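# Hang the loaded sealant gun on the rear hooks

## Task

Put the sealant gun, with its cartridge still fitted, onto the two curved hooks at the rear of the table. It must end up hanging still, held only by those hooks, with the cartridge still in the gun. It must never drop more than a few centimetres, since that usually counts as failure. Declare that the job is finished once this is true.

## Robot and tools

Robot: two Franka FR3 arms, left_arm and right_arm, each with a Robotiq 140 mm two-finger gripper. The fingers can fold at a hinge. Only the quarter of each pad nearest the tip gives a firm, predictable squeeze. Nearer the palm, a narrow part may slip, and a wide one may be squeezed harder than commanded. Pressing a fingertip into a surface folds it quietly, so later grips can fail.

Frames: the scene frame has its origin at table-top height, midway between the nominal bases. +x points out over the table, +z points up, and left_arm is on the +y side. Image left and right do not match arm names. Measured bases: left_arm at (+0.012, +0.452, 0) m, right_arm at (+0.038, -0.356, 0) m, each yawed very slightly. Hand positions, orientations and targets in results are in each arm's own base frame. Gripper axes: fingers point along +z and open and close along y. end_effector_position is the centre of the closed pads, which are 66 mm long. The tips extend roughly 33 mm past that point when nearly closed and 9 mm when wide open.

execute_actions(actions, cameras): actions is a list of actions. Each action is a table of up to 15 rows, one row per 1/30 s step. A short table repeats its final row until step 15. Each row is a single list of 20 numbers, each in [-1, 1], covering both arms. The left arm comes first: dx, dy, dz, rx, ry, rz, gripper position, force_limit, speed, activate. The right arm follows with the same ten. dx..rz are offsets, not poses. They are measured along that arm's base axes from its Hand target as it stood when the action began, not from the previous row. 1.0 equals 0.6 m, or 180 degrees for rx, ry, rz, which together form one rotation vector. The turn is about the Hand target position. Sending all six zeros asks nothing new of that arm. Always resend that gripper's current position, force_limit and speed, because a 0 there is a real command. Gripper position: +1 is fully open (140 mm), about -0.8 brings the pads together, and -1 closes until blocked. force_limit runs from -1 (about 14 N) to +1 (about 58 N). speed runs from -1 (about 30 mm/s) to +1 (about 250 mm/s); faster closes grip harder. Keep activate at 0. Use 1 only when fault reads 7 or 13, with nothing pressing on the fingers' outside. cameras is a list of names, ["all"] or []. Images come automatically only when actions is empty.

Each control step, the commanded pose is clipped to within 70 mm and 16 degrees of the measured pose. A single action may therefore fall short, and grippers often settle short of Hand target. To close that gap, send the remaining distance as an offset.

move(target, speed, blend, stop_force, zero, blocking, cameras): target is either one 20-number row or a list of up to 15 rows. All pose numbers are offsets along base axes, always from the Hand targets at the move's start, never from the previous target. speed is the path's top speed in m/s, from 0.002 to 2 (default 0.25). Give one number, or one per target. blend is a corner-rounding radius in m for lists; 0 means stop at each target. stop_force, in N from 20 to 40, ends an arm's path when the push against its motion reaches that value. Aim a few cm past the expected contact and go slowly. Leave stop_force out when backing away from a contact, and don't rely on it while the gripper rotates. zero (default true) resets the force baseline first. blocking=false returns early, but it cannot be combined with stop_force. A move runs at most 10 s, does not avoid obstacles, and its 'move:' line reports done, off_target, moving, held or fault, plus limits=paced or held.

wait(seconds 0-3600) lets time pass. stop() brakes a running move. zoom_image(camera, region [x0,y0,x1,y1] in pixels, at most 504x504) enlarges part of the latest image. set_collision_behavior(contact_force_n 20, 40 or 85) sets the contact force limit, which starts at 40 N. clear_fault(arm) clears a reported torque or force fault. read_manual gives licence text only. finished_scene(scene) ends the scene with its number; call it once the gun hangs at rest.

Cameras: cam_high, cam_low, cam_left_wrist and cam_right_wrist, each 896x504.

Results: end_effector_position (m) and end_effector_quat_wxyz per arm, Hand target, and Tool commands. object_status codes: 0 moving; 1 blocked while opening; 2 blocked while closing, meaning a grip; 3 reached the command or the pads met. After closing, confirm 2. position_measured is in counts: 3 is open, about 75 is 100 mm, 139 is 60 mm, 200 is 20 mm, 230 is pads touching. Gripper fault is 0 normally, 7 or 13 when it needs activation. Also reported: joint positions, joint torques, external joint torques, flange force along the gripper axes, which includes held weight and sensor error, and per-step positions for action calls. Joint velocities may read 'within noise'. MOTOR HOT warns of heating from long loads or stretched arms. The scene keeps running while you think, and the robot holds its last command.

Faults: an arm stops on contact torque at joint limits (35, 35, 32, 30, 12, 12, 12 N m), on 40 N net outside force (held weight counts), on passing a joint range, or on overspeed. It stays stopped until clear_fault. Avoid: dropping or letting go of the moving gun, letting it fall off the table, fast impacts with the hooks, table or fixed stand, arms or grippers touching each other, hard squeezes on a part still resting on something, and hard pushes. Move slowly near contact.

Each tool is called by a JSON object that holds its "api" and its "payload".

## Session

{"api": "execute_actions", "payload": {"actions": []}}

Scene clock: 0.00 s.
left_arm: end_effector_position=(+0.5023, -0.1726, +0.1721) position_measured=3 object_status=3 fault=0 end_effector_quat_wxyz=(+0.069, +0.243, +0.967, -0.012) | right_arm: end_effector_position=(+0.1163, +0.3874, +0.1698) position_measured=3 object_status=3 fault=0 end_effector_quat_wxyz=(+0.057, +0.608, -0.538, -0.581)
Joint positions: left_arm=[-0.447 -0.101 0.12 -2.36 0 2.4 1.738] | right_arm=[0.672 0.094 -0.127 -2.536 1.078 1.658 -0.283]
Joint velocities: within noise
Joint torques (N m): no reading
External joint torques (N m): no reading
Flange force (N): no reading
Hand target: left_arm +0.5023, -0.1726, +0.1721; +0.069, +0.243, +0.967, -0.012 | right_arm +0.1163, +0.3874, +0.1698; +0.057, +0.608, -0.538, -0.581
Tool commands: left_gripper/position=+1.0 left_gripper/force_limit=+1.0 left_gripper/speed=+1.0 left_gripper/activate=+0.0 right_gripper/position=+1.0 right_gripper/force_limit=+1.0 right_gripper/speed=+1.0 right_gripper/activate=+0.0

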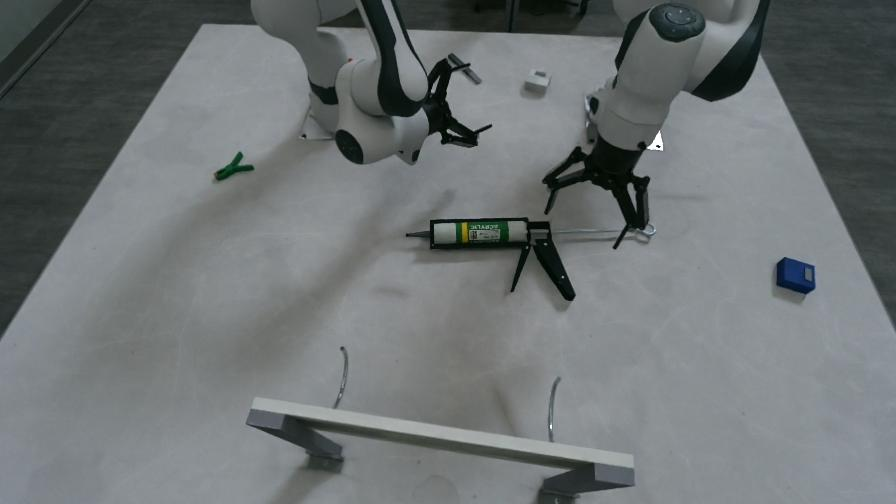

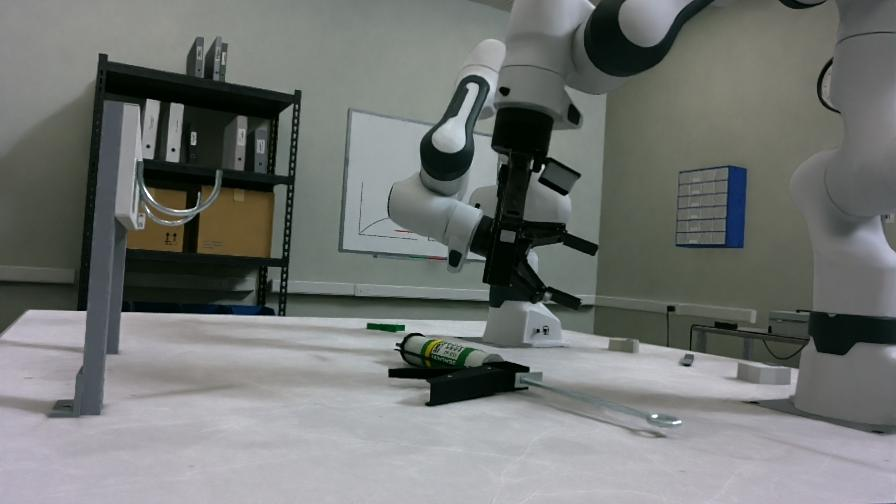

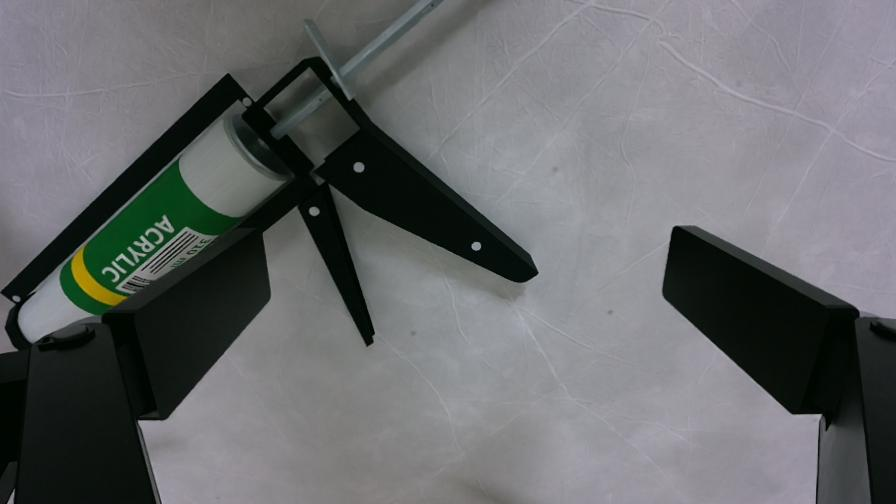

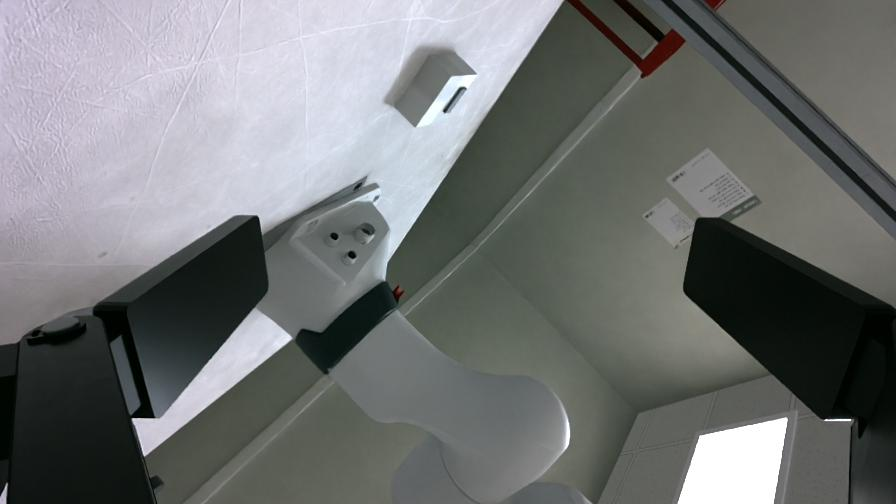

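{"api": "zoom_image", "payload": {"camera": "cam_high", "region": [230, 330, 660, 504]}}

{"api": "zoom_image", "payload": {"camera": "cam_high", "region": [390, 170, 680, 320]}}

{"api": "zoom_image", "payload": {"camera": "cam_low", "region": [30, 80, 280, 430]}}

{"api": "zoom_image", "payload": {"camera": "cam_low", "region": [370, 310, 700, 440]}}

Scaled by 1.172 from the camera's image (finer frame: 1280x720).

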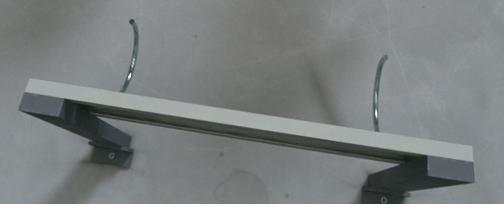

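Scaled by 1.738 from the camera's image (finer frame: 1280x720).

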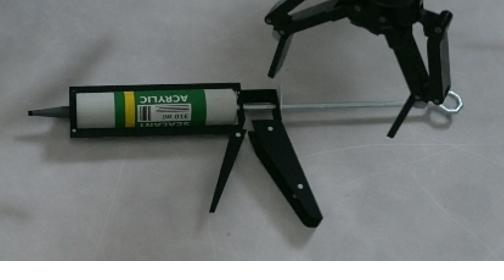

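Scaled by 1.440 from the camera's image (finer frame: 1280x720).

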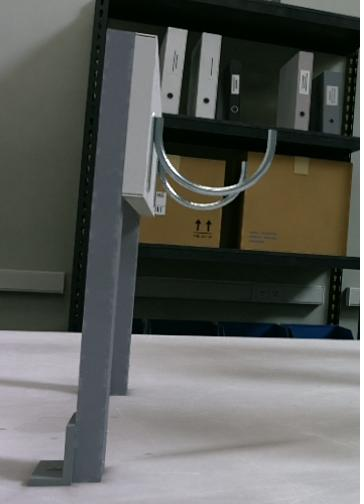

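Scaled by 1.527 from the camera's image (finer frame: 1280x720).

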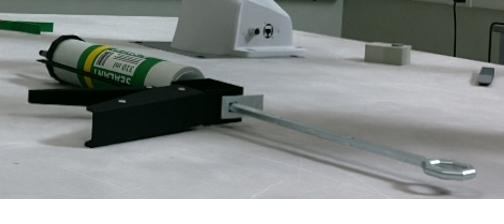

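{"api": "move", "payload": {"target": [-0.062,-0.3,0.417,0,0,0,1,1,1,0,0,0,0,0,0,0,1,1,1,0], "cameras": ["cam_left_wrist","cam_high"]}}

Scene clock: 34.27 s.
left_arm: end_effector_position=(+0.4645, -0.3537, +0.4233) position_measured=3 object_status=3 fault=0 end_effector_quat_wxyz=(+0.070, +0.247, +0.966, -0.014) | right_arm: end_effector_position=(+0.1163, +0.3874, +0.1698) position_measured=3 object_status=3 fault=0 end_effector_quat_wxyz=(+0.057, +0.608, -0.538, -0.581)
Joint positions: left_arm=[-0.557 -0.051 -0.107 -1.645 0.026 1.734 1.405] | right_arm=[0.672 0.094 -0.127 -2.536 1.078 1.658 -0.283]
Joint velocities: left_arm=[0 0 0.002 0.001 0 0 -0.005] | right_arm=[within noise]
Joint torques (N m): left_arm=[-0.46 -29.47 -0.3 24.86 1.36 2.66 -0.16] | right_arm=[0.66 -27.1 0.41 17.15 1.2 -1.35 0.03]
External joint torques (N m): left_arm=[-0.44 0.75 -0.41 0.47 0.49 -0.14 -0.15] | right_arm=[0.82 0.71 0.65 0.4 0.05 -0.04 -0.02]
Flange force (N): left_arm=[-4.7 -1.9 -1.8] | right_arm=[-1.1 -3.7 1.3]
Hand target: left_arm +0.4651, -0.3526, +0.4223; +0.069, +0.243, +0.967, -0.012 | right_arm +0.1163, +0.3874, +0.1698; +0.057, +0.608, -0.538, -0.581
Off the commanded pose: left_arm 0.002 m, 0 deg | right_arm 0.000 m, 0 deg.
move: done
Images, in order (width x height): cam_high 896x504, cam_left_wrist 896x504.

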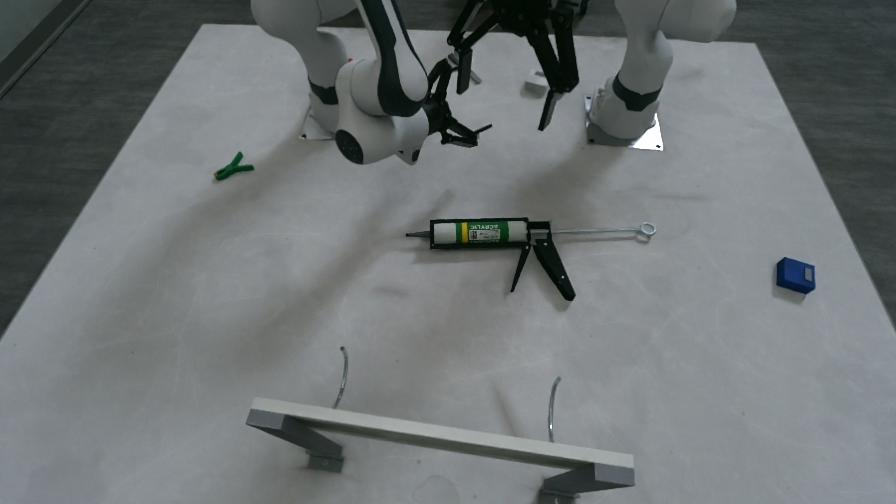

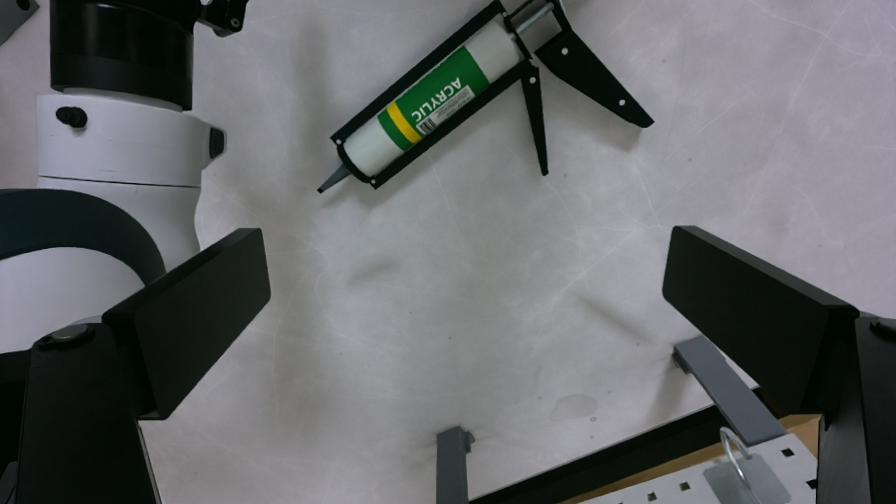

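{"api": "move", "payload": {"target": [0.058,-0.245,0.13,-0.361,-0.158,0.564,1,1,1,0,0,0,0,0,0,0,1,1,1,0], "cameras": ["cam_left_wrist","cam_high"]}}

Scene clock: 49.63 s.
left_arm: end_effector_position=(+0.4990, -0.4969, +0.5004) position_measured=3 object_status=3 fault=0 end_effector_quat_wxyz=(+0.362, -0.542, +0.679, -0.337) | right_arm: end_effector_position=(+0.1163, +0.3874, +0.1698) position_measured=3 object_status=3 fault=0 end_effector_quat_wxyz=(+0.057, +0.608, -0.538, -0.581)
Joint positions: left_arm=[0.604 -0.725 -1.28 -1.943 0.002 2.543 -0.687] | right_arm=[0.672 0.094 -0.127 -2.536 1.078 1.658 -0.283]
Joint torques (N m): left_arm=[-0.47 13.01 20.55 19.68 0.37 3.16 0.03] | right_arm=[0.67 -27.07 0.43 17.12 1.2 -1.37 0.01]
External joint torques (N m): left_arm=[-0.64 -0.39 -0.76 -0.19 0.27 0.34 0.12] | right_arm=[0.81 0.78 0.64 0.35 0.05 -0.06 -0.04]
Flange force (N): left_arm=[-0.4 2.2 0.0] | right_arm=[-0.9 -3.8 1.3]
Hand target: left_arm +0.4995, -0.4965, +0.5004; +0.364, -0.540, +0.681, -0.336 (not the last commanded pose) | right_arm +0.1163, +0.3874, +0.1698; +0.057, +0.608, -0.538, -0.581
Off the commanded pose: left_arm 0.003 m, 12 deg | right_arm 0.000 m, 0 deg.
move: held (left_arm; a check stopped the path); limits=held
pose unreachable (left arm): on one or more control steps of this call, first in action 0 (counted from 0), this arm could not follow its commanded pose, so it was not sent that pose on those steps. It may still have moved: this result reports where it is.
cause: moving toward the commanded pose would bring a part of the arm too close to another arm (this arm's gripper and a part of the right arm just beyond its joint 5 (forearm roll), 20 mm apart when this arm was first held).
Images, in order (width x height): cam_high 896x504, cam_left_wrist 896x504.

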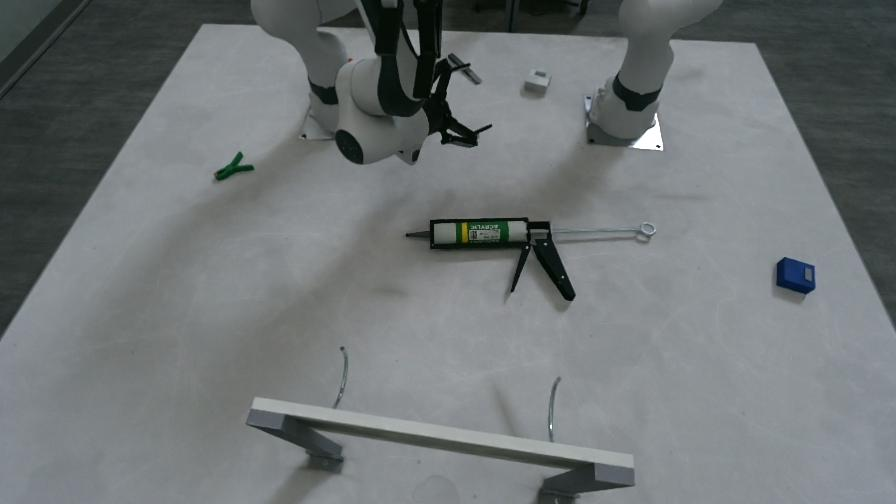

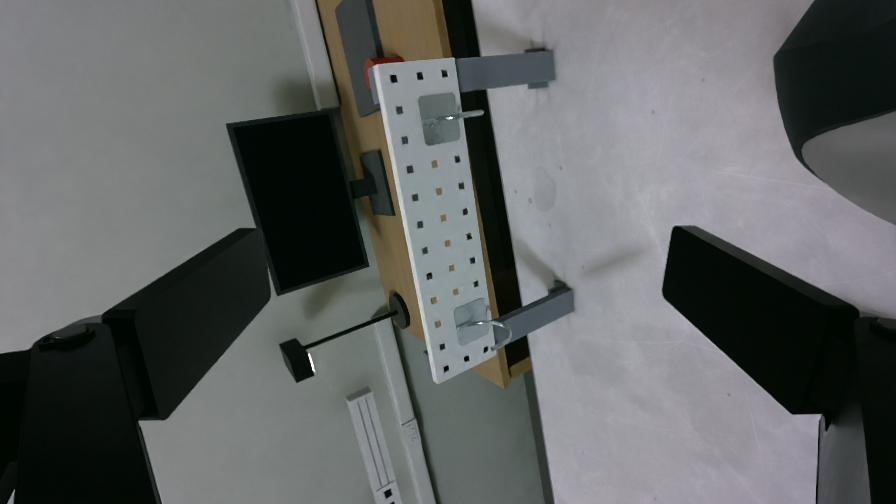

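{"api": "zoom_image", "payload": {"camera": "cam_left_wrist", "region": [350, 40, 600, 400]}}

Scaled by 1.400 from the camera's image (finer frame: 1280x720).

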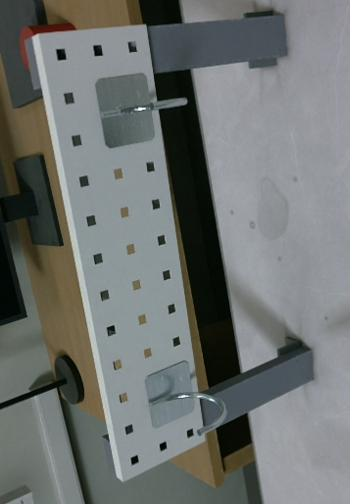

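{"api": "move", "payload": {"target": [[-0.058,0.245,-0.08,0.327,0.143,-0.51,1,1,1,0,0,0,0,0,0,0,1,1,1,0],[-0.13,0.8,-0.08,0.327,0.143,-0.51,1,1,1,0,0,0,0,0,0,0,1,1,1,0]], "blend": 0.05, "cameras": ["cam_high"]}}

Scene clock: 67.47 s.
left_arm: end_effector_position=(+0.4223, -0.0176, +0.4526) position_measured=3 object_status=3 fault=0 end_effector_quat_wxyz=(+0.081, +0.251, +0.964, -0.037) | right_arm: end_effector_position=(+0.1163, +0.3874, +0.1698) position_measured=3 object_status=3 fault=0 end_effector_quat_wxyz=(+0.057, +0.608, -0.538, -0.581)
Joint positions: left_arm=[-0.534 -0.585 0.394 -2.03 0.128 1.639 1.899] | right_arm=[0.672 0.094 -0.127 -2.536 1.078 1.658 -0.283]
Joint velocities: left_arm=[0.001 -0.001 -0.001 0 -0.001 0 0.005] | right_arm=[within noise]
Joint torques (N m): left_arm=[-1.06 -9.69 -6.83 22.96 1.18 2.65 0.19] | right_arm=[0.69 -27.11 0.4 17.18 1.2 -1.36 0.03]
External joint torques (N m): left_arm=[-0.93 -1.48 0.52 -0.21 0.53 -0.17 0.2] | right_arm=[0.85 0.67 0.64 0.45 0.05 -0.05 -0.02]
Flange force (N): left_arm=[4.4 -0.7 0.9] | right_arm=[-1.2 -3.7 1.3]
Hand target: left_arm +0.4215, -0.0165, +0.4524; +0.080, +0.255, +0.963, -0.036 | right_arm +0.1163, +0.3874, +0.1698; +0.057, +0.608, -0.538, -0.581
Off the commanded pose: left_arm 0.001 m, 0 deg | right_arm 0.000 m, 0 deg.
move: done

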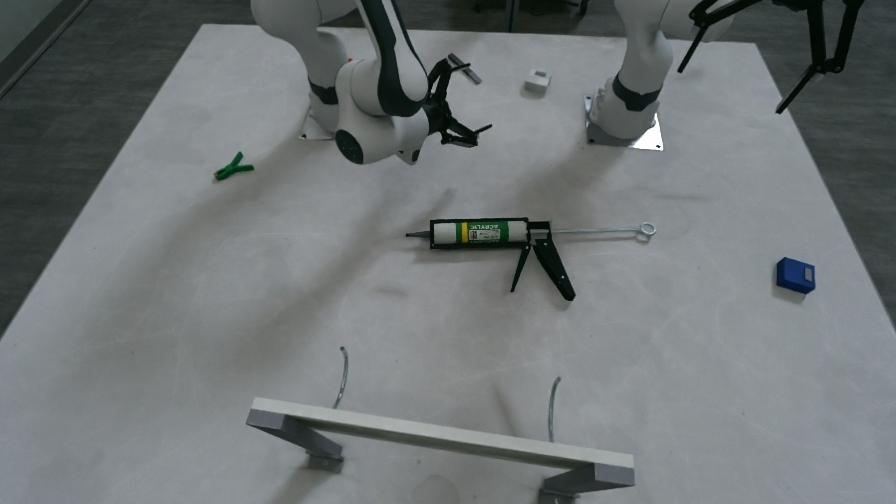

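{"api": "move", "payload": {"target": [0.064,-0.546,-0.3,0.053,0.0235,-0.2992,1,1,1,0,0,0,0,0,0,0,1,1,1,0], "cameras": ["cam_left_wrist","cam_high"]}}

Scene clock: 79.17 s.
left_arm: end_effector_position=(+0.4599, -0.3442, +0.2731) position_measured=3 object_status=3 fault=0 end_effector_quat_wxyz=(+0.001, +0.665, +0.746, +0.002) | right_arm: end_effector_position=(+0.1163, +0.3874, +0.1698) position_measured=3 object_status=3 fault=0 end_effector_quat_wxyz=(+0.057, +0.608, -0.538, -0.581)
Joint positions: left_arm=[-0.958 0.047 0.32 -1.875 -0.012 1.922 2.393] | right_arm=[0.672 0.094 -0.127 -2.536 1.078 1.658 -0.283]
Joint velocities: left_arm=[0.001 -0.001 -0.001 0 -0.001 0.001 0.007] | right_arm=[within noise]
Joint torques (N m): left_arm=[0.06 -31.23 0.23 25 0.34 2.45 0.33] | right_arm=[0.65 -27.08 0.45 17.16 1.21 -1.36 -0.03]
External joint torques (N m): left_arm=[0.05 1.02 -0.3 0.15 -0.51 -0.05 0.33] | right_arm=[0.68 0.69 0.56 0.42 0.06 -0.05 -0.08]
Flange force (N): left_arm=[-2.9 3.7 0.2] | right_arm=[-0.9 -3.7 1.1]
Hand target: left_arm +0.4599, -0.3441, +0.2724; +0.000, +0.667, +0.745, +0.000 | right_arm +0.1163, +0.3874, +0.1698; +0.057, +0.608, -0.538, -0.581
Off the commanded pose: left_arm 0.001 m, 0 deg | right_arm 0.000 m, 0 deg.
move: done
Images, in order (width x height): cam_high 896x504, cam_left_wrist 896x504.

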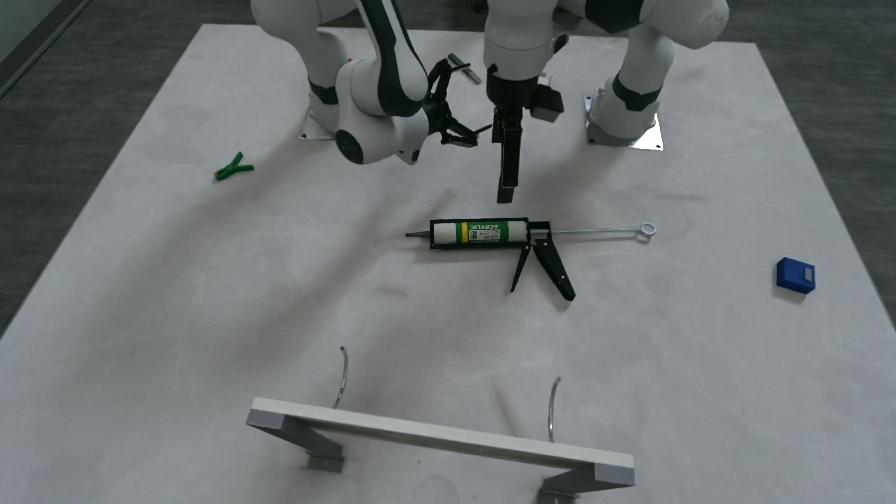

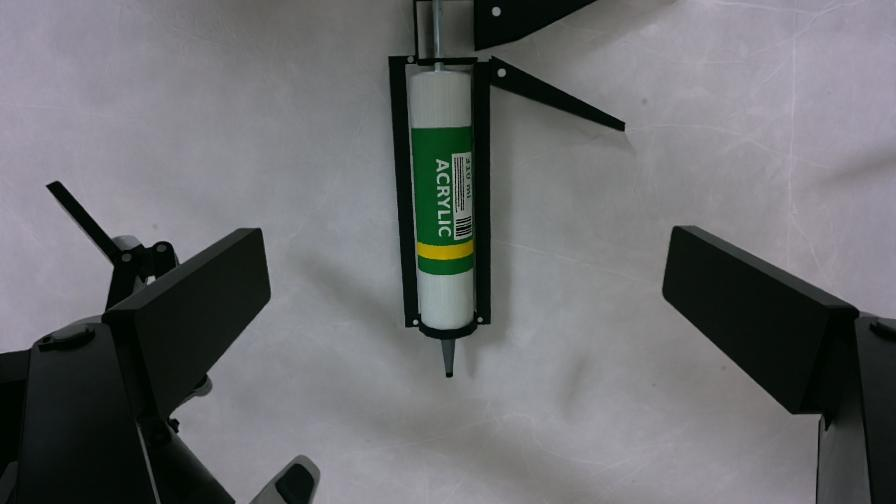

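{"api": "move", "payload": {"target": [[-0.2,0,-0.2,0,0,0,-1,-1,0,0,0,0,0,0,0,0,1,1,1,0],[-0.2,0,-0.31,0,0,0,-1,-1,0,0,0,0,0,0,0,0,1,1,1,0]], "cameras": ["cam_left_wrist"]}}

{"api": "move", "payload": {"target": [0,0,-0.12,0,0,0,-1,-1,0,0,0,0,0,0,0,0,1,1,1,0], "speed": 0.02, "stop_force": 20}}

Scene clock: 88.43 s.
left_arm: end_effector_position=(+0.3395, -0.3431, +0.0868) position_measured=233 object_status=3 fault=0 end_effector_quat_wxyz=(+0.000, +0.666, +0.746, +0.001) | right_arm: end_effector_position=(+0.1163, +0.3874, +0.1698) position_measured=3 object_status=3 fault=0 end_effector_quat_wxyz=(+0.057, +0.608, -0.538, -0.581)
Joint positions: left_arm=[-1.022 0.012 0.23 -2.437 -0.001 2.447 2.236] | right_arm=[0.672 0.094 -0.127 -2.536 1.078 1.658 -0.283]
Joint velocities: left_arm=[0.001 0 -0.001 0 -0.001 0.005 0.003] | right_arm=[within noise]
Joint torques (N m): left_arm=[-0.48 -26.88 -0.24 21.02 0.03 2.6 0.38] | right_arm=[0.63 -27.04 0.39 17.17 1.21 -1.36 0.03]
External joint torques (N m): left_arm=[-0.68 1.09 -0.53 0.19 -0.54 0.15 0.38] | right_arm=[0.78 0.66 0.61 0.48 0.06 -0.06 -0.02]
Flange force (N): left_arm=[-3.6 2.3 3.2] | right_arm=[-1.2 -3.7 1.2]
Hand target: left_arm +0.3399, -0.3441, +0.0864; +0.000, +0.667, +0.745, +0.000 | right_arm +0.1163, +0.3874, +0.1698; +0.057, +0.608, -0.538, -0.581
Off the commanded pose: left_arm 0.001 m, 0 deg | right_arm 0.000 m, 0 deg.
move: done

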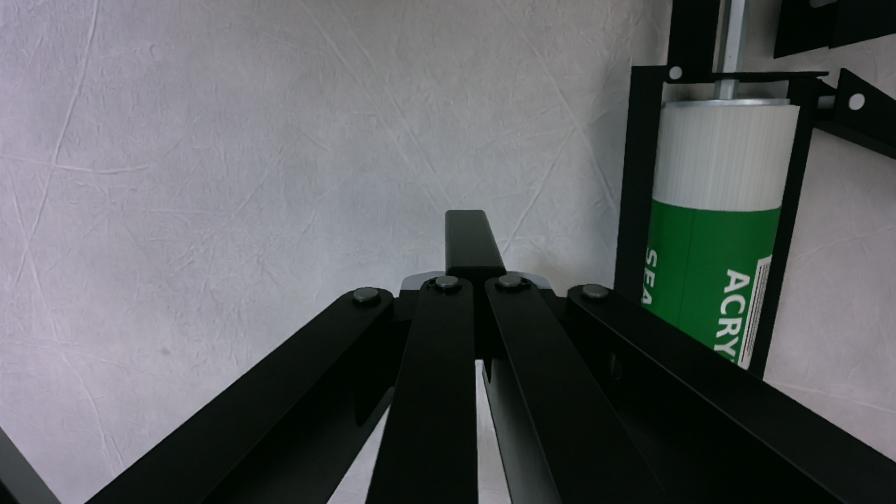

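Scene clock: 91.97 s.
left_arm: end_effector_position=(+0.3396, -0.3437, +0.0433) position_measured=233 object_status=3 fault=0 end_effector_quat_wxyz=(-0.001, +0.666, +0.746, +0.000) | right_arm: end_effector_position=(+0.1163, +0.3874, +0.1698) position_measured=3 object_status=3 fault=0 end_effector_quat_wxyz=(+0.057, +0.608, -0.538, -0.581)
Joint positions: left_arm=[-1.02 0.112 0.225 -2.453 -0.045 2.56 2.27] | right_arm=[0.672 0.094 -0.127 -2.536 1.078 1.658 -0.283]
Joint torques (N m): left_arm=[-0.58 -22.33 -0.43 17.9 -0.26 5.07 0.21] | right_arm=[0.64 -27.07 0.44 17.16 1.21 -1.36 0.01]
External joint torques (N m): left_arm=[-0.71 7.65 -1.39 -1.49 -0.75 2.59 0.21] | right_arm=[0.77 0.68 0.66 0.45 0.06 -0.06 -0.04]
Flange force (N): left_arm=[-10.2 6.4 26.7] | right_arm=[-1.1 -3.8 1.2]
Hand target: left_arm +0.3398, -0.3440, +0.0379; +0.000, +0.667, +0.745, +0.000 (not the last commanded pose) | right_arm +0.1163, +0.3874, +0.1698; +0.057, +0.608, -0.538, -0.581
Off the commanded pose: left_arm 0.029 m, 0 deg | right_arm 0.000 m, 0 deg.
move: contact (left_arm)

{"api": "move", "payload": {"target": [[0,0,0.2,0,0,0,-1,-1,0,0,0,0,0,0,0,0,1,1,1,0],[0.1827,0.0313,0.27,0,0,0.0096,1,-1,0,0,0,0,0,0,0,0,1,1,1,0]], "cameras": ["cam_left_wrist"]}}

Scene clock: 98.10 s.
left_arm: end_effector_position=(+0.4499, -0.3253, +0.2008) position_measured=3 object_status=0 fault=0 end_effector_quat_wxyz=(+0.002, +0.655, +0.756, +0.002) | right_arm: end_effector_position=(+0.1163, +0.3874, +0.1698) position_measured=3 object_status=3 fault=0 end_effector_quat_wxyz=(+0.057, +0.608, -0.538, -0.581)
Joint positions: left_arm=[-0.945 0.04 0.32 -2.073 -0.011 2.114 2.38] | right_arm=[0.672 0.094 -0.127 -2.536 1.078 1.658 -0.283]
Joint torques (N m): left_arm=[-0.43 -30.22 0.19 24.21 0.26 2.3 0.26] | right_arm=[0.66 -27.08 0.45 17.15 1.21 -1.36 -0.02]
External joint torques (N m): left_arm=[-0.48 1 -0.3 0.18 -0.52 -0.18 0.26] | right_arm=[0.84 0.67 0.7 0.41 0.06 -0.07 -0.07]
Flange force (N): left_arm=[-3.3 3.1 0.6] | right_arm=[-1.1 -3.7 1.4]
Hand target: left_arm +0.4494, -0.3253, +0.1999; +0.000, +0.656, +0.755, +0.000 | right_arm +0.1163, +0.3874, +0.1698; +0.057, +0.608, -0.538, -0.581
Off the commanded pose: left_arm 0.001 m, 0 deg | right_arm 0.000 m, 0 deg.
move: done

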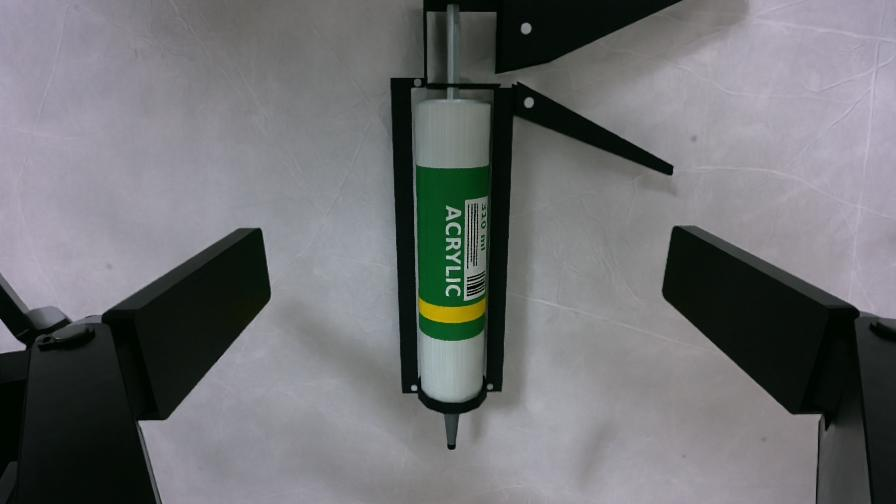

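{"api": "move", "payload": {"target": [0,0,-0.245,0,0,0,1,-1,0,0,0,0,0,0,0,0,1,1,1,0], "speed": 0.12, "cameras": ["cam_left_wrist"]}}

{"api": "execute_actions", "payload": {"actions": [[[0,0,0,0,0,0,-1,0,-1,0,0,0,0,0,0,0,1,1,1,0]],[[0,0,0,0,0,0,-1,0,-1,0,0,0,0,0,0,0,1,1,1,0]],[[0,0,0,0,0,0,-1,0,-1,0,0,0,0,0,0,0,1,1,1,0]],[[0,0,0,0,0,0,-1,0,-1,0,0,0,0,0,0,0,1,1,1,0]],[[0,0,0,0,0,0,-1,0,-1,0,0,0,0,0,0,0,1,1,1,0]],[[0,0,0,0,0,0,-1,0,-1,0,0,0,0,0,0,0,1,1,1,0]],[[0,0,0,0,0,0,-1,0,-1,0,0,0,0,0,0,0,1,1,1,0]]], "cameras": ["cam_left_wrist","cam_low"]}}

Scene clock: 103.17 s.
left_arm: end_effector_position=(+0.4488, -0.3247, +0.0533) position_measured=3 object_status=3 fault=0 end_effector_quat_wxyz=(-0.001, +0.654, +0.756, +0.001) | right_arm: end_effector_position=(+0.1163, +0.3874, +0.1698) position_measured=3 object_status=3 fault=0 end_effector_quat_wxyz=(+0.057, +0.608, -0.538, -0.581)
Joint positions: left_arm=[-0.916 0.268 0.289 -2.201 -0.115 2.453 2.45] | right_arm=[0.672 0.094 -0.127 -2.536 1.078 1.658 -0.283]
Joint velocities: left_arm=[0.001 0.001 0 0 0 0.003 0.004] | right_arm=[within noise]
Joint torques (N m): left_arm=[0.03 -34.7 1.43 20.53 0.07 2.67 0.14] | right_arm=[0.65 -27.11 0.46 17.18 1.21 -1.35 0]
External joint torques (N m): left_arm=[-0.11 0.83 -1.34 -0.04 -0.51 0.2 0.14] | right_arm=[0.79 0.58 0.67 0.5 0.06 -0.04 -0.05]
Flange force (N): left_arm=[-2.1 1.4 3.3] | right_arm=[-1.2 -3.6 1.2]
Hand target: left_arm +0.4494, -0.3253, +0.0529; +0.000, +0.656, +0.755, +0.000 | right_arm +0.1163, +0.3874, +0.1698; +0.057, +0.608, -0.538, -0.581
Off the commanded pose: left_arm 0.001 m, 0 deg | right_arm 0.000 m, 0 deg.
move: done

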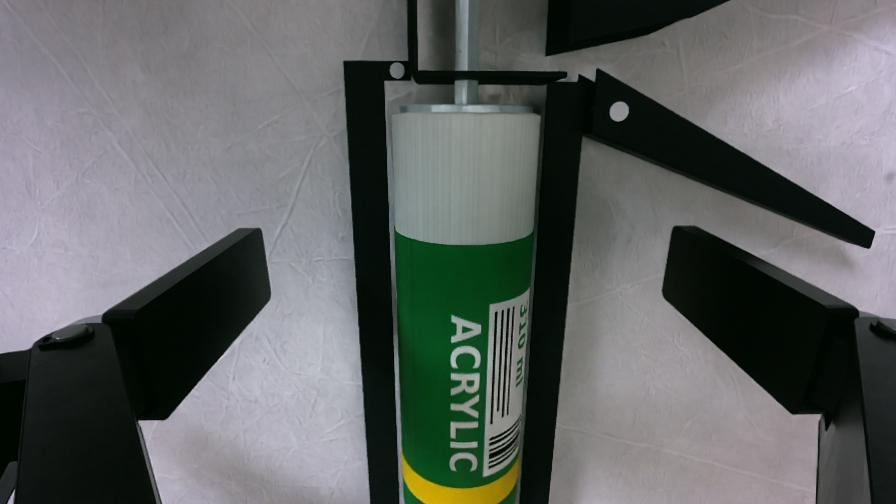

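Scene clock: 106.87 s.
left_arm: end_effector_position=(+0.4484, -0.3253, +0.0533) position_measured=111 object_status=2 fault=0 end_effector_quat_wxyz=(-0.001, +0.655, +0.756, +0.001) | right_arm: end_effector_position=(+0.1163, +0.3874, +0.1698) position_measured=3 object_status=3 fault=0 end_effector_quat_wxyz=(+0.057, +0.608, -0.538, -0.581)
Joint positions: left_arm=[-0.912 0.268 0.284 -2.201 -0.115 2.453 2.451] | right_arm=[0.672 0.094 -0.127 -2.536 1.078 1.658 -0.283]
Joint torques (N m): left_arm=[0.4 -33.45 2.07 20.46 0.47 3.05 0.19] | right_arm=[0.67 -27.13 0.46 17.18 1.2 -1.36 0.02]
External joint torques (N m): left_arm=[0.33 2.26 -0.6 -0.21 -0.12 0.56 0.19] | right_arm=[0.76 0.58 0.63 0.52 0.05 -0.05 -0.03]
External joint torques at the end of the 3rd action: left_arm=[-0.45 0.76 -1.04 -0.07 -0.13 0.24 0.18] | right_arm=[0.75 0.71 0.59 0.48 0.07 -0.04 -0.05]
External joint torques at the end of the 4th action: left_arm=[0.04 0.65 -1.04 -0.02 -0.08 0.25 0.19] | right_arm=[0.75 0.7 0.65 0.39 0.05 -0.05 -0.04]
External joint torques at the end of the 5th action: left_arm=[0.31 1.63 -0.74 -0.15 -0.11 0.67 0.19] | right_arm=[0.79 0.72 0.66 0.41 0.05 -0.05 -0.02]
External joint torques at the end of the 6th action: left_arm=[0.24 2.08 -0.65 0 -0.12 0.58 0.19] | right_arm=[0.7 0.6 0.55 0.5 0.06 -0.04 -0.05]
Flange force (N): left_arm=[-2.8 3.7 6.4] | right_arm=[-1.3 -3.6 1.1]
Flange force at the end of the 3rd action (N): left_arm=[-1.6 0.7 2.6] | right_arm=[-1.1 -4.0 1.2]
Flange force at the end of the 4th action (N): left_arm=[-1.3 1.1 2.5] | right_arm=[-1.0 -3.7 1.3]
Flange force at the end of the 5th action (N): left_arm=[-1.9 2.5 5.4] | right_arm=[-1.1 -3.7 1.3]
Flange force at the end of the 6th action (N): left_arm=[-3.1 3.8 6.0] | right_arm=[-1.1 -3.6 1.0]
Hand target: left_arm +0.4494, -0.3253, +0.0529; +0.000, +0.656, +0.755, +0.000 | right_arm +0.1163, +0.3874, +0.1698; +0.057, +0.608, -0.538, -0.581
Off the commanded pose: left_arm 0.001 m, 0 deg | right_arm 0.000 m, 0 deg.
Step readings (end_effector_position of left_arm | right_arm; steps 1 to 15: 1st action; 16 to 30: 2nd action; 31 to 45: 3rd action; 46 to 60: 4th action; 61 to 75: 5th action; 76 to 90: 6th action; 91 to 105: 7th action):
0: (+0.4488, -0.3247, +0.0533) | (+0.1163, +0.3874, +0.1698)
1: (+0.4488, -0.3247, +0.0533) | (+0.1163, +0.3874, +0.1698)
2: (+0.4488, -0.3247, +0.0533) | (+0.1163, +0.3874, +0.1698)
4: (+0.4489, -0.3247, +0.0533) | (+0.1163, +0.3874, +0.1698)
8: (+0.4489, -0.3248, +0.0533) | (+0.1163, +0.3874, +0.1698)
15: (+0.4489, -0.3248, +0.0532) | (+0.1163, +0.3874, +0.1698)
16: (+0.4489, -0.3248, +0.0532) | (+0.1163, +0.3874, +0.1698)
17: (+0.4489, -0.3248, +0.0532) | (+0.1163, +0.3874, +0.1698)
19: (+0.4489, -0.3248, +0.0532) | (+0.1163, +0.3874, +0.1698)
23: (+0.4489, -0.3248, +0.0532) | (+0.1163, +0.3874, +0.1698)
30: (+0.4488, -0.3249, +0.0532) | (+0.1163, +0.3874, +0.1698)
31: (+0.4488, -0.3249, +0.0532) | (+0.1163, +0.3874, +0.1698)
32: (+0.4488, -0.3249, +0.0532) | (+0.1163, +0.3874, +0.1698)
34: (+0.4488, -0.3249, +0.0532) | (+0.1163, +0.3874, +0.1698)
38: (+0.4488, -0.3249, +0.0532) | (+0.1163, +0.3874, +0.1698)
45: (+0.4488, -0.3249, +0.0532) | (+0.1163, +0.3874, +0.1698)
46: (+0.4488, -0.3249, +0.0532) | (+0.1163, +0.3874, +0.1698)
47: (+0.4488, -0.3249, +0.0532) | (+0.1163, +0.3874, +0.1698)
49: (+0.4488, -0.3249, +0.0532) | (+0.1163, +0.3874, +0.1698)
53: (+0.4488, -0.3249, +0.0532) | (+0.1163, +0.3874, +0.1698)
60: (+0.4488, -0.3249, +0.0532) | (+0.1163, +0.3874, +0.1698)
61: (+0.4488, -0.3249, +0.0532) | (+0.1163, +0.3874, +0.1698)
62: (+0.4488, -0.3249, +0.0532) | (+0.1163, +0.3874, +0.1698)
64: (+0.4488, -0.3249, +0.0532) | (+0.1163, +0.3874, +0.1698)
68: (+0.4484, -0.3253, +0.0531) | (+0.1163, +0.3874, +0.1698)
75: (+0.4484, -0.3253, +0.0533) | (+0.1163, +0.3874, +0.1698)
76: (+0.4484, -0.3253, +0.0533) | (+0.1163, +0.3874, +0.1698)
77: (+0.4484, -0.3253, +0.0533) | (+0.1163, +0.3874, +0.1698)
79: (+0.4484, -0.3253, +0.0533) | (+0.1163, +0.3874, +0.1698)
83: (+0.4484, -0.3253, +0.0533) | (+0.1163, +0.3874, +0.1698)
90: (+0.4484, -0.3253, +0.0533) | (+0.1163, +0.3874, +0.1698)
91: (+0.4484, -0.3253, +0.0533) | (+0.1163, +0.3874, +0.1698)
92: (+0.4484, -0.3253, +0.0533) | (+0.1163, +0.3874, +0.1698)
94: (+0.4484, -0.3253, +0.0533) | (+0.1163, +0.3874, +0.1698)
98: (+0.4484, -0.3253, +0.0533) | (+0.1163, +0.3874, +0.1698)
105: (+0.4484, -0.3253, +0.0533) | (+0.1163, +0.3874, +0.1698)
Images, in order (width x height): cam_low 896x504, cam_left_wrist 896x504.

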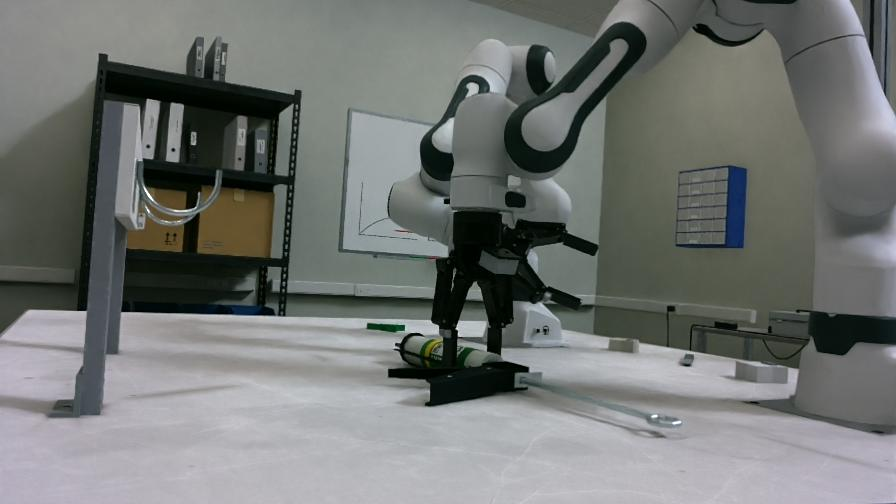

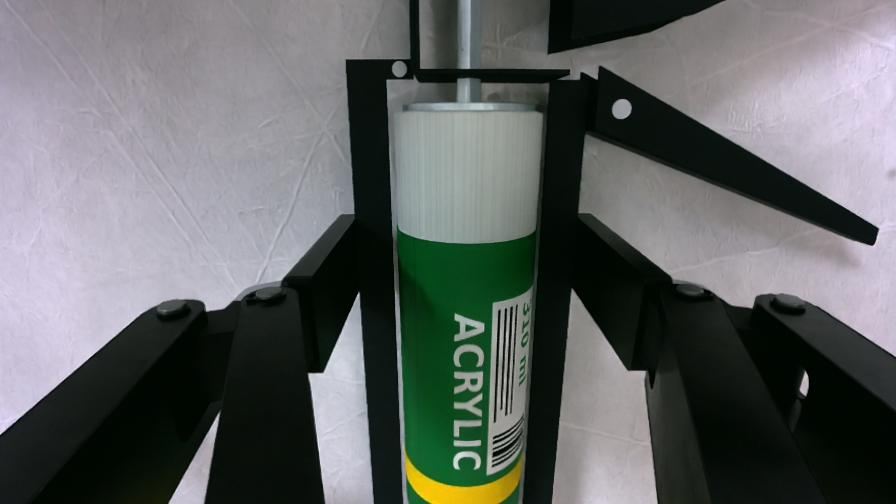

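{"api": "move", "payload": {"target": [0,0,0.07,0,0,0,-1,0,-1,0,0,0,0,0,0,0,1,1,1,0], "speed": 0.05, "cameras": ["cam_left_wrist","cam_low"]}}

Scene clock: 109.30 s.
left_arm: end_effector_position=(+0.4435, -0.3209, +0.0861) position_measured=111 object_status=2 fault=0 end_effector_quat_wxyz=(-0.010, +0.657, +0.754, -0.001) | right_arm: end_effector_position=(+0.1163, +0.3874, +0.1698) position_measured=3 object_status=3 fault=0 end_effector_quat_wxyz=(+0.057, +0.608, -0.538, -0.581)
Joint positions: left_arm=[-0.923 0.2 0.301 -2.189 -0.083 2.359 2.436] | right_arm=[0.672 0.094 -0.127 -2.536 1.078 1.658 -0.283]
Joint torques (N m): left_arm=[-1.03 -39.35 2.59 25.39 1.27 3.07 -0.25] | right_arm=[0.64 -27.06 0.45 17.17 1.21 -1.36 0.01]
External joint torques (N m): left_arm=[-1.1 -5.14 0.48 3.91 0.64 0.66 -0.25] | right_arm=[0.74 0.81 0.62 0.4 0.05 -0.05 -0.04]
Flange force (N): left_arm=[-0.2 -2.3 -11.1] | right_arm=[-1.0 -4.1 1.2]
Hand target: left_arm +0.4494, -0.3253, +0.0949; +0.000, +0.656, +0.755, +0.000 | right_arm +0.1163, +0.3874, +0.1698; +0.057, +0.608, -0.538, -0.581
Off the commanded pose: left_arm 0.012 m, 1 deg | right_arm 0.000 m, 0 deg.
move: off_target (left_arm)
Images, in order (width x height): cam_low 896x504, cam_left_wrist 896x504.

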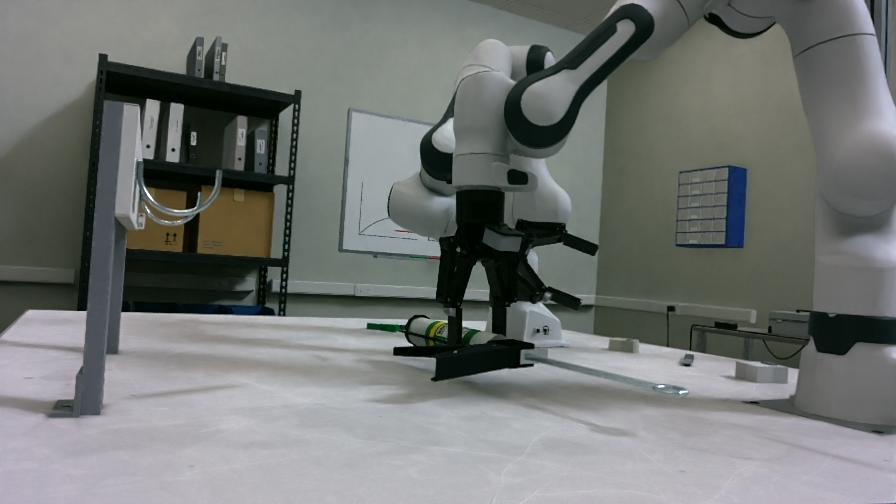

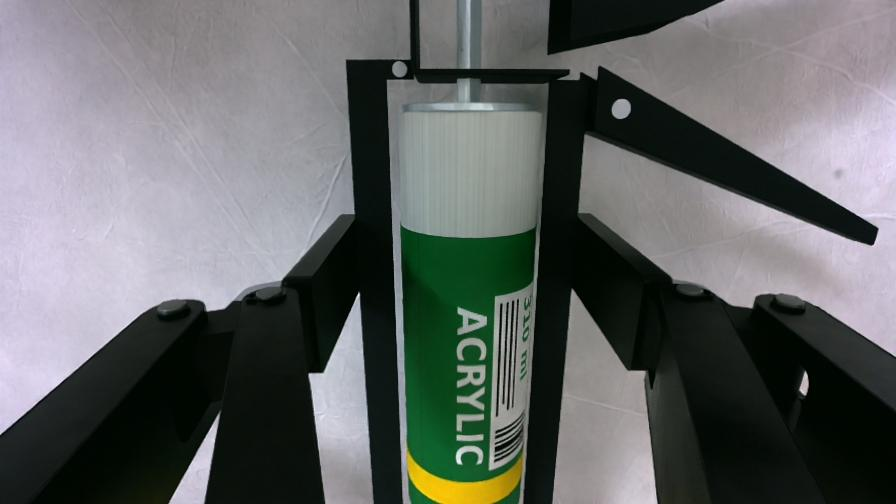

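{"api": "move", "payload": {"target": [[0,0,0.05,0,0,0,-0.98,1,-1,0,0.425,-0.379,0.15,0,0,-0.2778,1,1,1,0],[0,0,0.05,0,0,0,-0.98,1,-1,0,0.408,-0.88,0.1,0,0,-0.5556,1,1,1,0]], "blend": 0.08, "cameras": ["all"]}}

Scene clock: 116.80 s.
left_arm: end_effector_position=(+0.4431, -0.3207, +0.1152) position_measured=113 object_status=2 fault=0 end_effector_quat_wxyz=(-0.011, +0.656, +0.754, -0.001) | right_arm: end_effector_position=(+0.3603, -0.1377, +0.2303) position_measured=3 object_status=3 fault=0 end_effector_quat_wxyz=(+0.406, +0.020, +0.811, +0.421)
Joint positions: left_arm=[-0.929 0.151 0.308 -2.168 -0.06 2.289 2.419] | right_arm=[-0.263 -0.278 -0.894 -2.687 0.969 1.787 -0.063]
Joint velocities: left_arm=[within noise] | right_arm=[0.001 -0.002 0 0.001 0.004 0.004 0]
Joint torques (N m): left_arm=[-0.86 -38.9 1.75 26.75 1.34 3.1 -0.2] | right_arm=[0.85 -10.24 5.13 19.24 1.65 -0.88 -0.17]
External joint torques (N m): left_arm=[-0.97 -5.45 0.06 4.39 0.67 0.68 -0.2] | right_arm=[0.69 1.26 0.35 0.83 0.41 0.19 -0.22]
Flange force (N): left_arm=[-0.4 -1.9 -11.5] | right_arm=[-2.7 -11.3 2.1]
Hand target: left_arm +0.4494, -0.3253, +0.1249; +0.000, +0.656, +0.755, +0.000 | right_arm +0.3611, -0.1406, +0.2298; +0.409, +0.021, +0.811, +0.417
Off the commanded pose: left_arm 0.012 m, 1 deg | right_arm 0.003 m, 0 deg.
move: off_target (left_arm)

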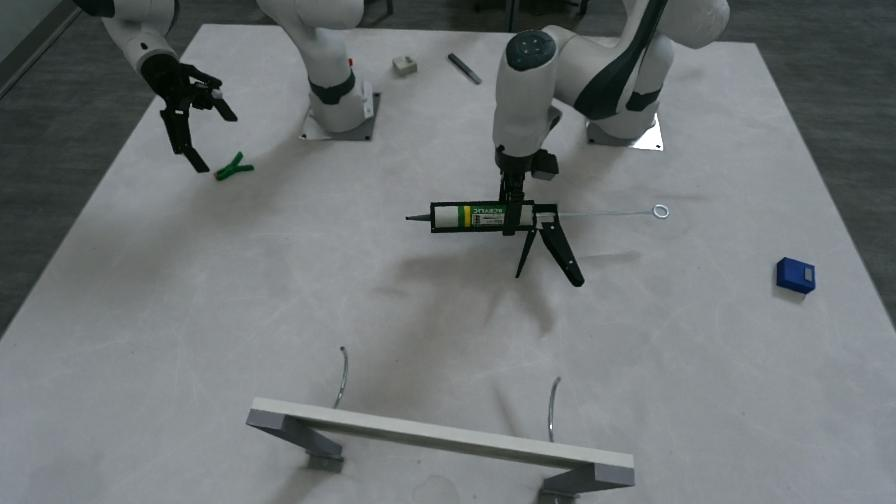

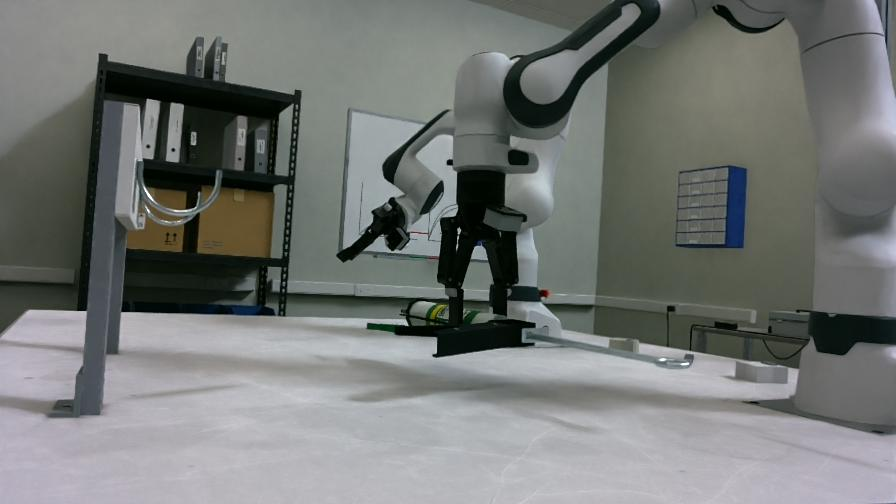

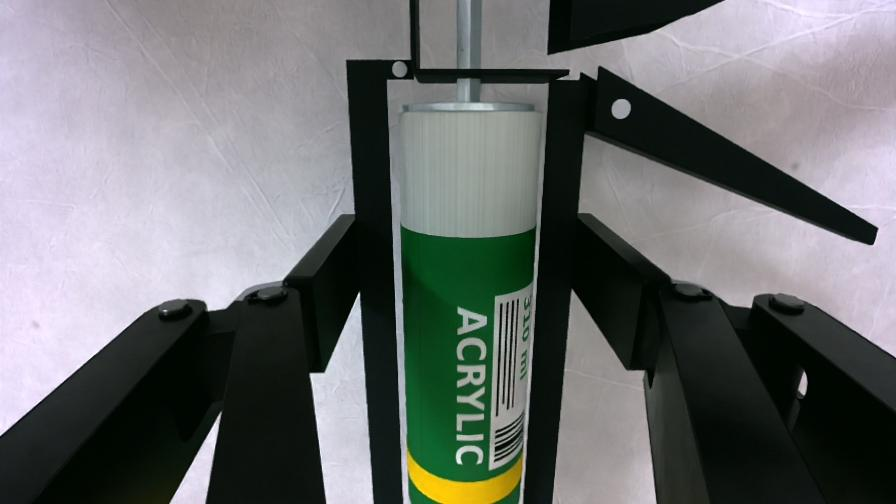

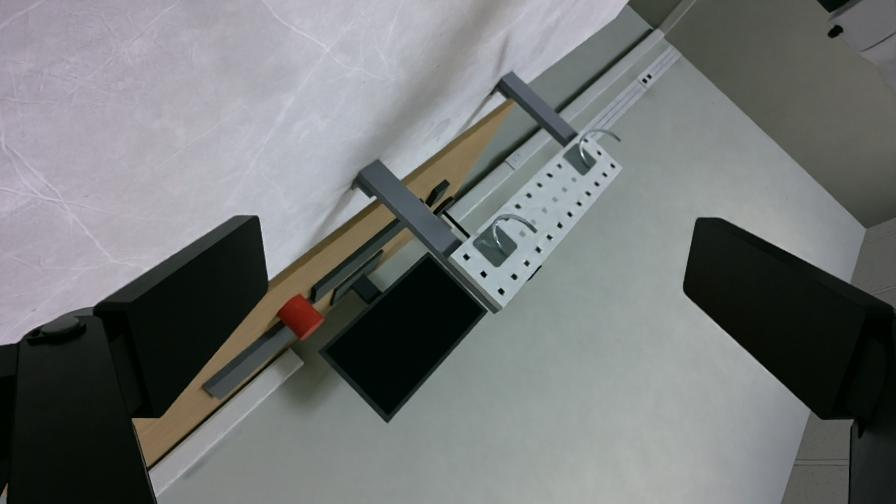

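{"api": "zoom_image", "payload": {"camera": "cam_right_wrist", "region": [340, 60, 660, 320]}}

Scaled by 1.575 from the camera's image (finer frame: 1280x720).

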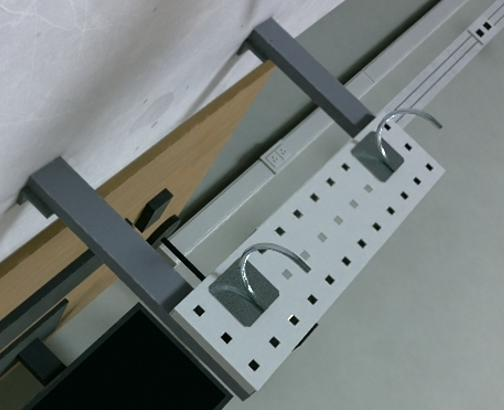

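{"api": "move", "payload": {"target": [[0,0,-0.1,0,0,0,-0.98,1,-1,0,0,0,0,0,0,0,1,1,1,0],[0,0,-0.117,0,0,0,-0.98,1,-1,0,0,0,0,0,0,0,1,1,1,0]], "speed": [0.08,0.03], "cameras": ["cam_low"]}}

Scene clock: 147.90 s.
left_arm: end_effector_position=(+0.4464, -0.3227, +0.0539) position_measured=113 object_status=2 fault=0 end_effector_quat_wxyz=(-0.005, +0.654, +0.756, +0.001) | right_arm: end_effector_position=(+0.3604, -0.1380, +0.2303) position_measured=3 object_status=3 fault=0 end_effector_quat_wxyz=(+0.406, +0.021, +0.811, +0.420)
Joint positions: left_arm=[-0.91 0.263 0.284 -2.203 -0.111 2.444 2.447] | right_arm=[-0.263 -0.278 -0.894 -2.687 0.969 1.787 -0.063]
Joint velocities: left_arm=[0.002 0.001 0 0 -0.001 0.003 0.004] | right_arm=[within noise]
Joint torques (N m): left_arm=[-0.23 -34.38 1.66 21.99 0.12 3.61 0.25] | right_arm=[0.89 -10.21 5.16 19.25 1.67 -0.92 -0.19]
External joint torques (N m): left_arm=[-0.26 1.35 -0.93 1.24 -0.46 1.13 0.25] | right_arm=[0.84 1.35 0.47 0.79 0.42 0.13 -0.24]
Flange force (N): left_arm=[-5.2 5.0 5.7] | right_arm=[-2.8 -12.0 2.5]
Hand target: left_arm +0.4494, -0.3253, +0.0547; +0.000, +0.656, +0.755, +0.000 | right_arm +0.3611, -0.1406, +0.2298; +0.409, +0.021, +0.811, +0.417
Off the commanded pose: left_arm 0.004 m, 1 deg | right_arm 0.003 m, 0 deg.
move: off_target (left_arm)

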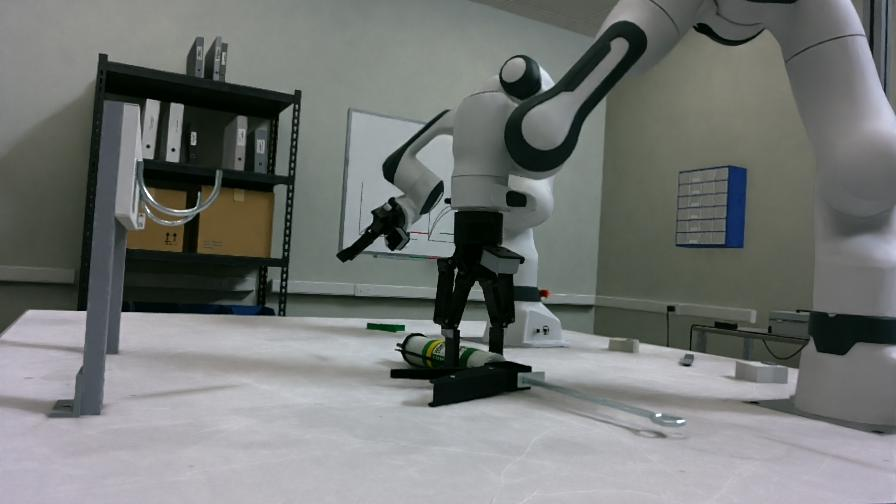

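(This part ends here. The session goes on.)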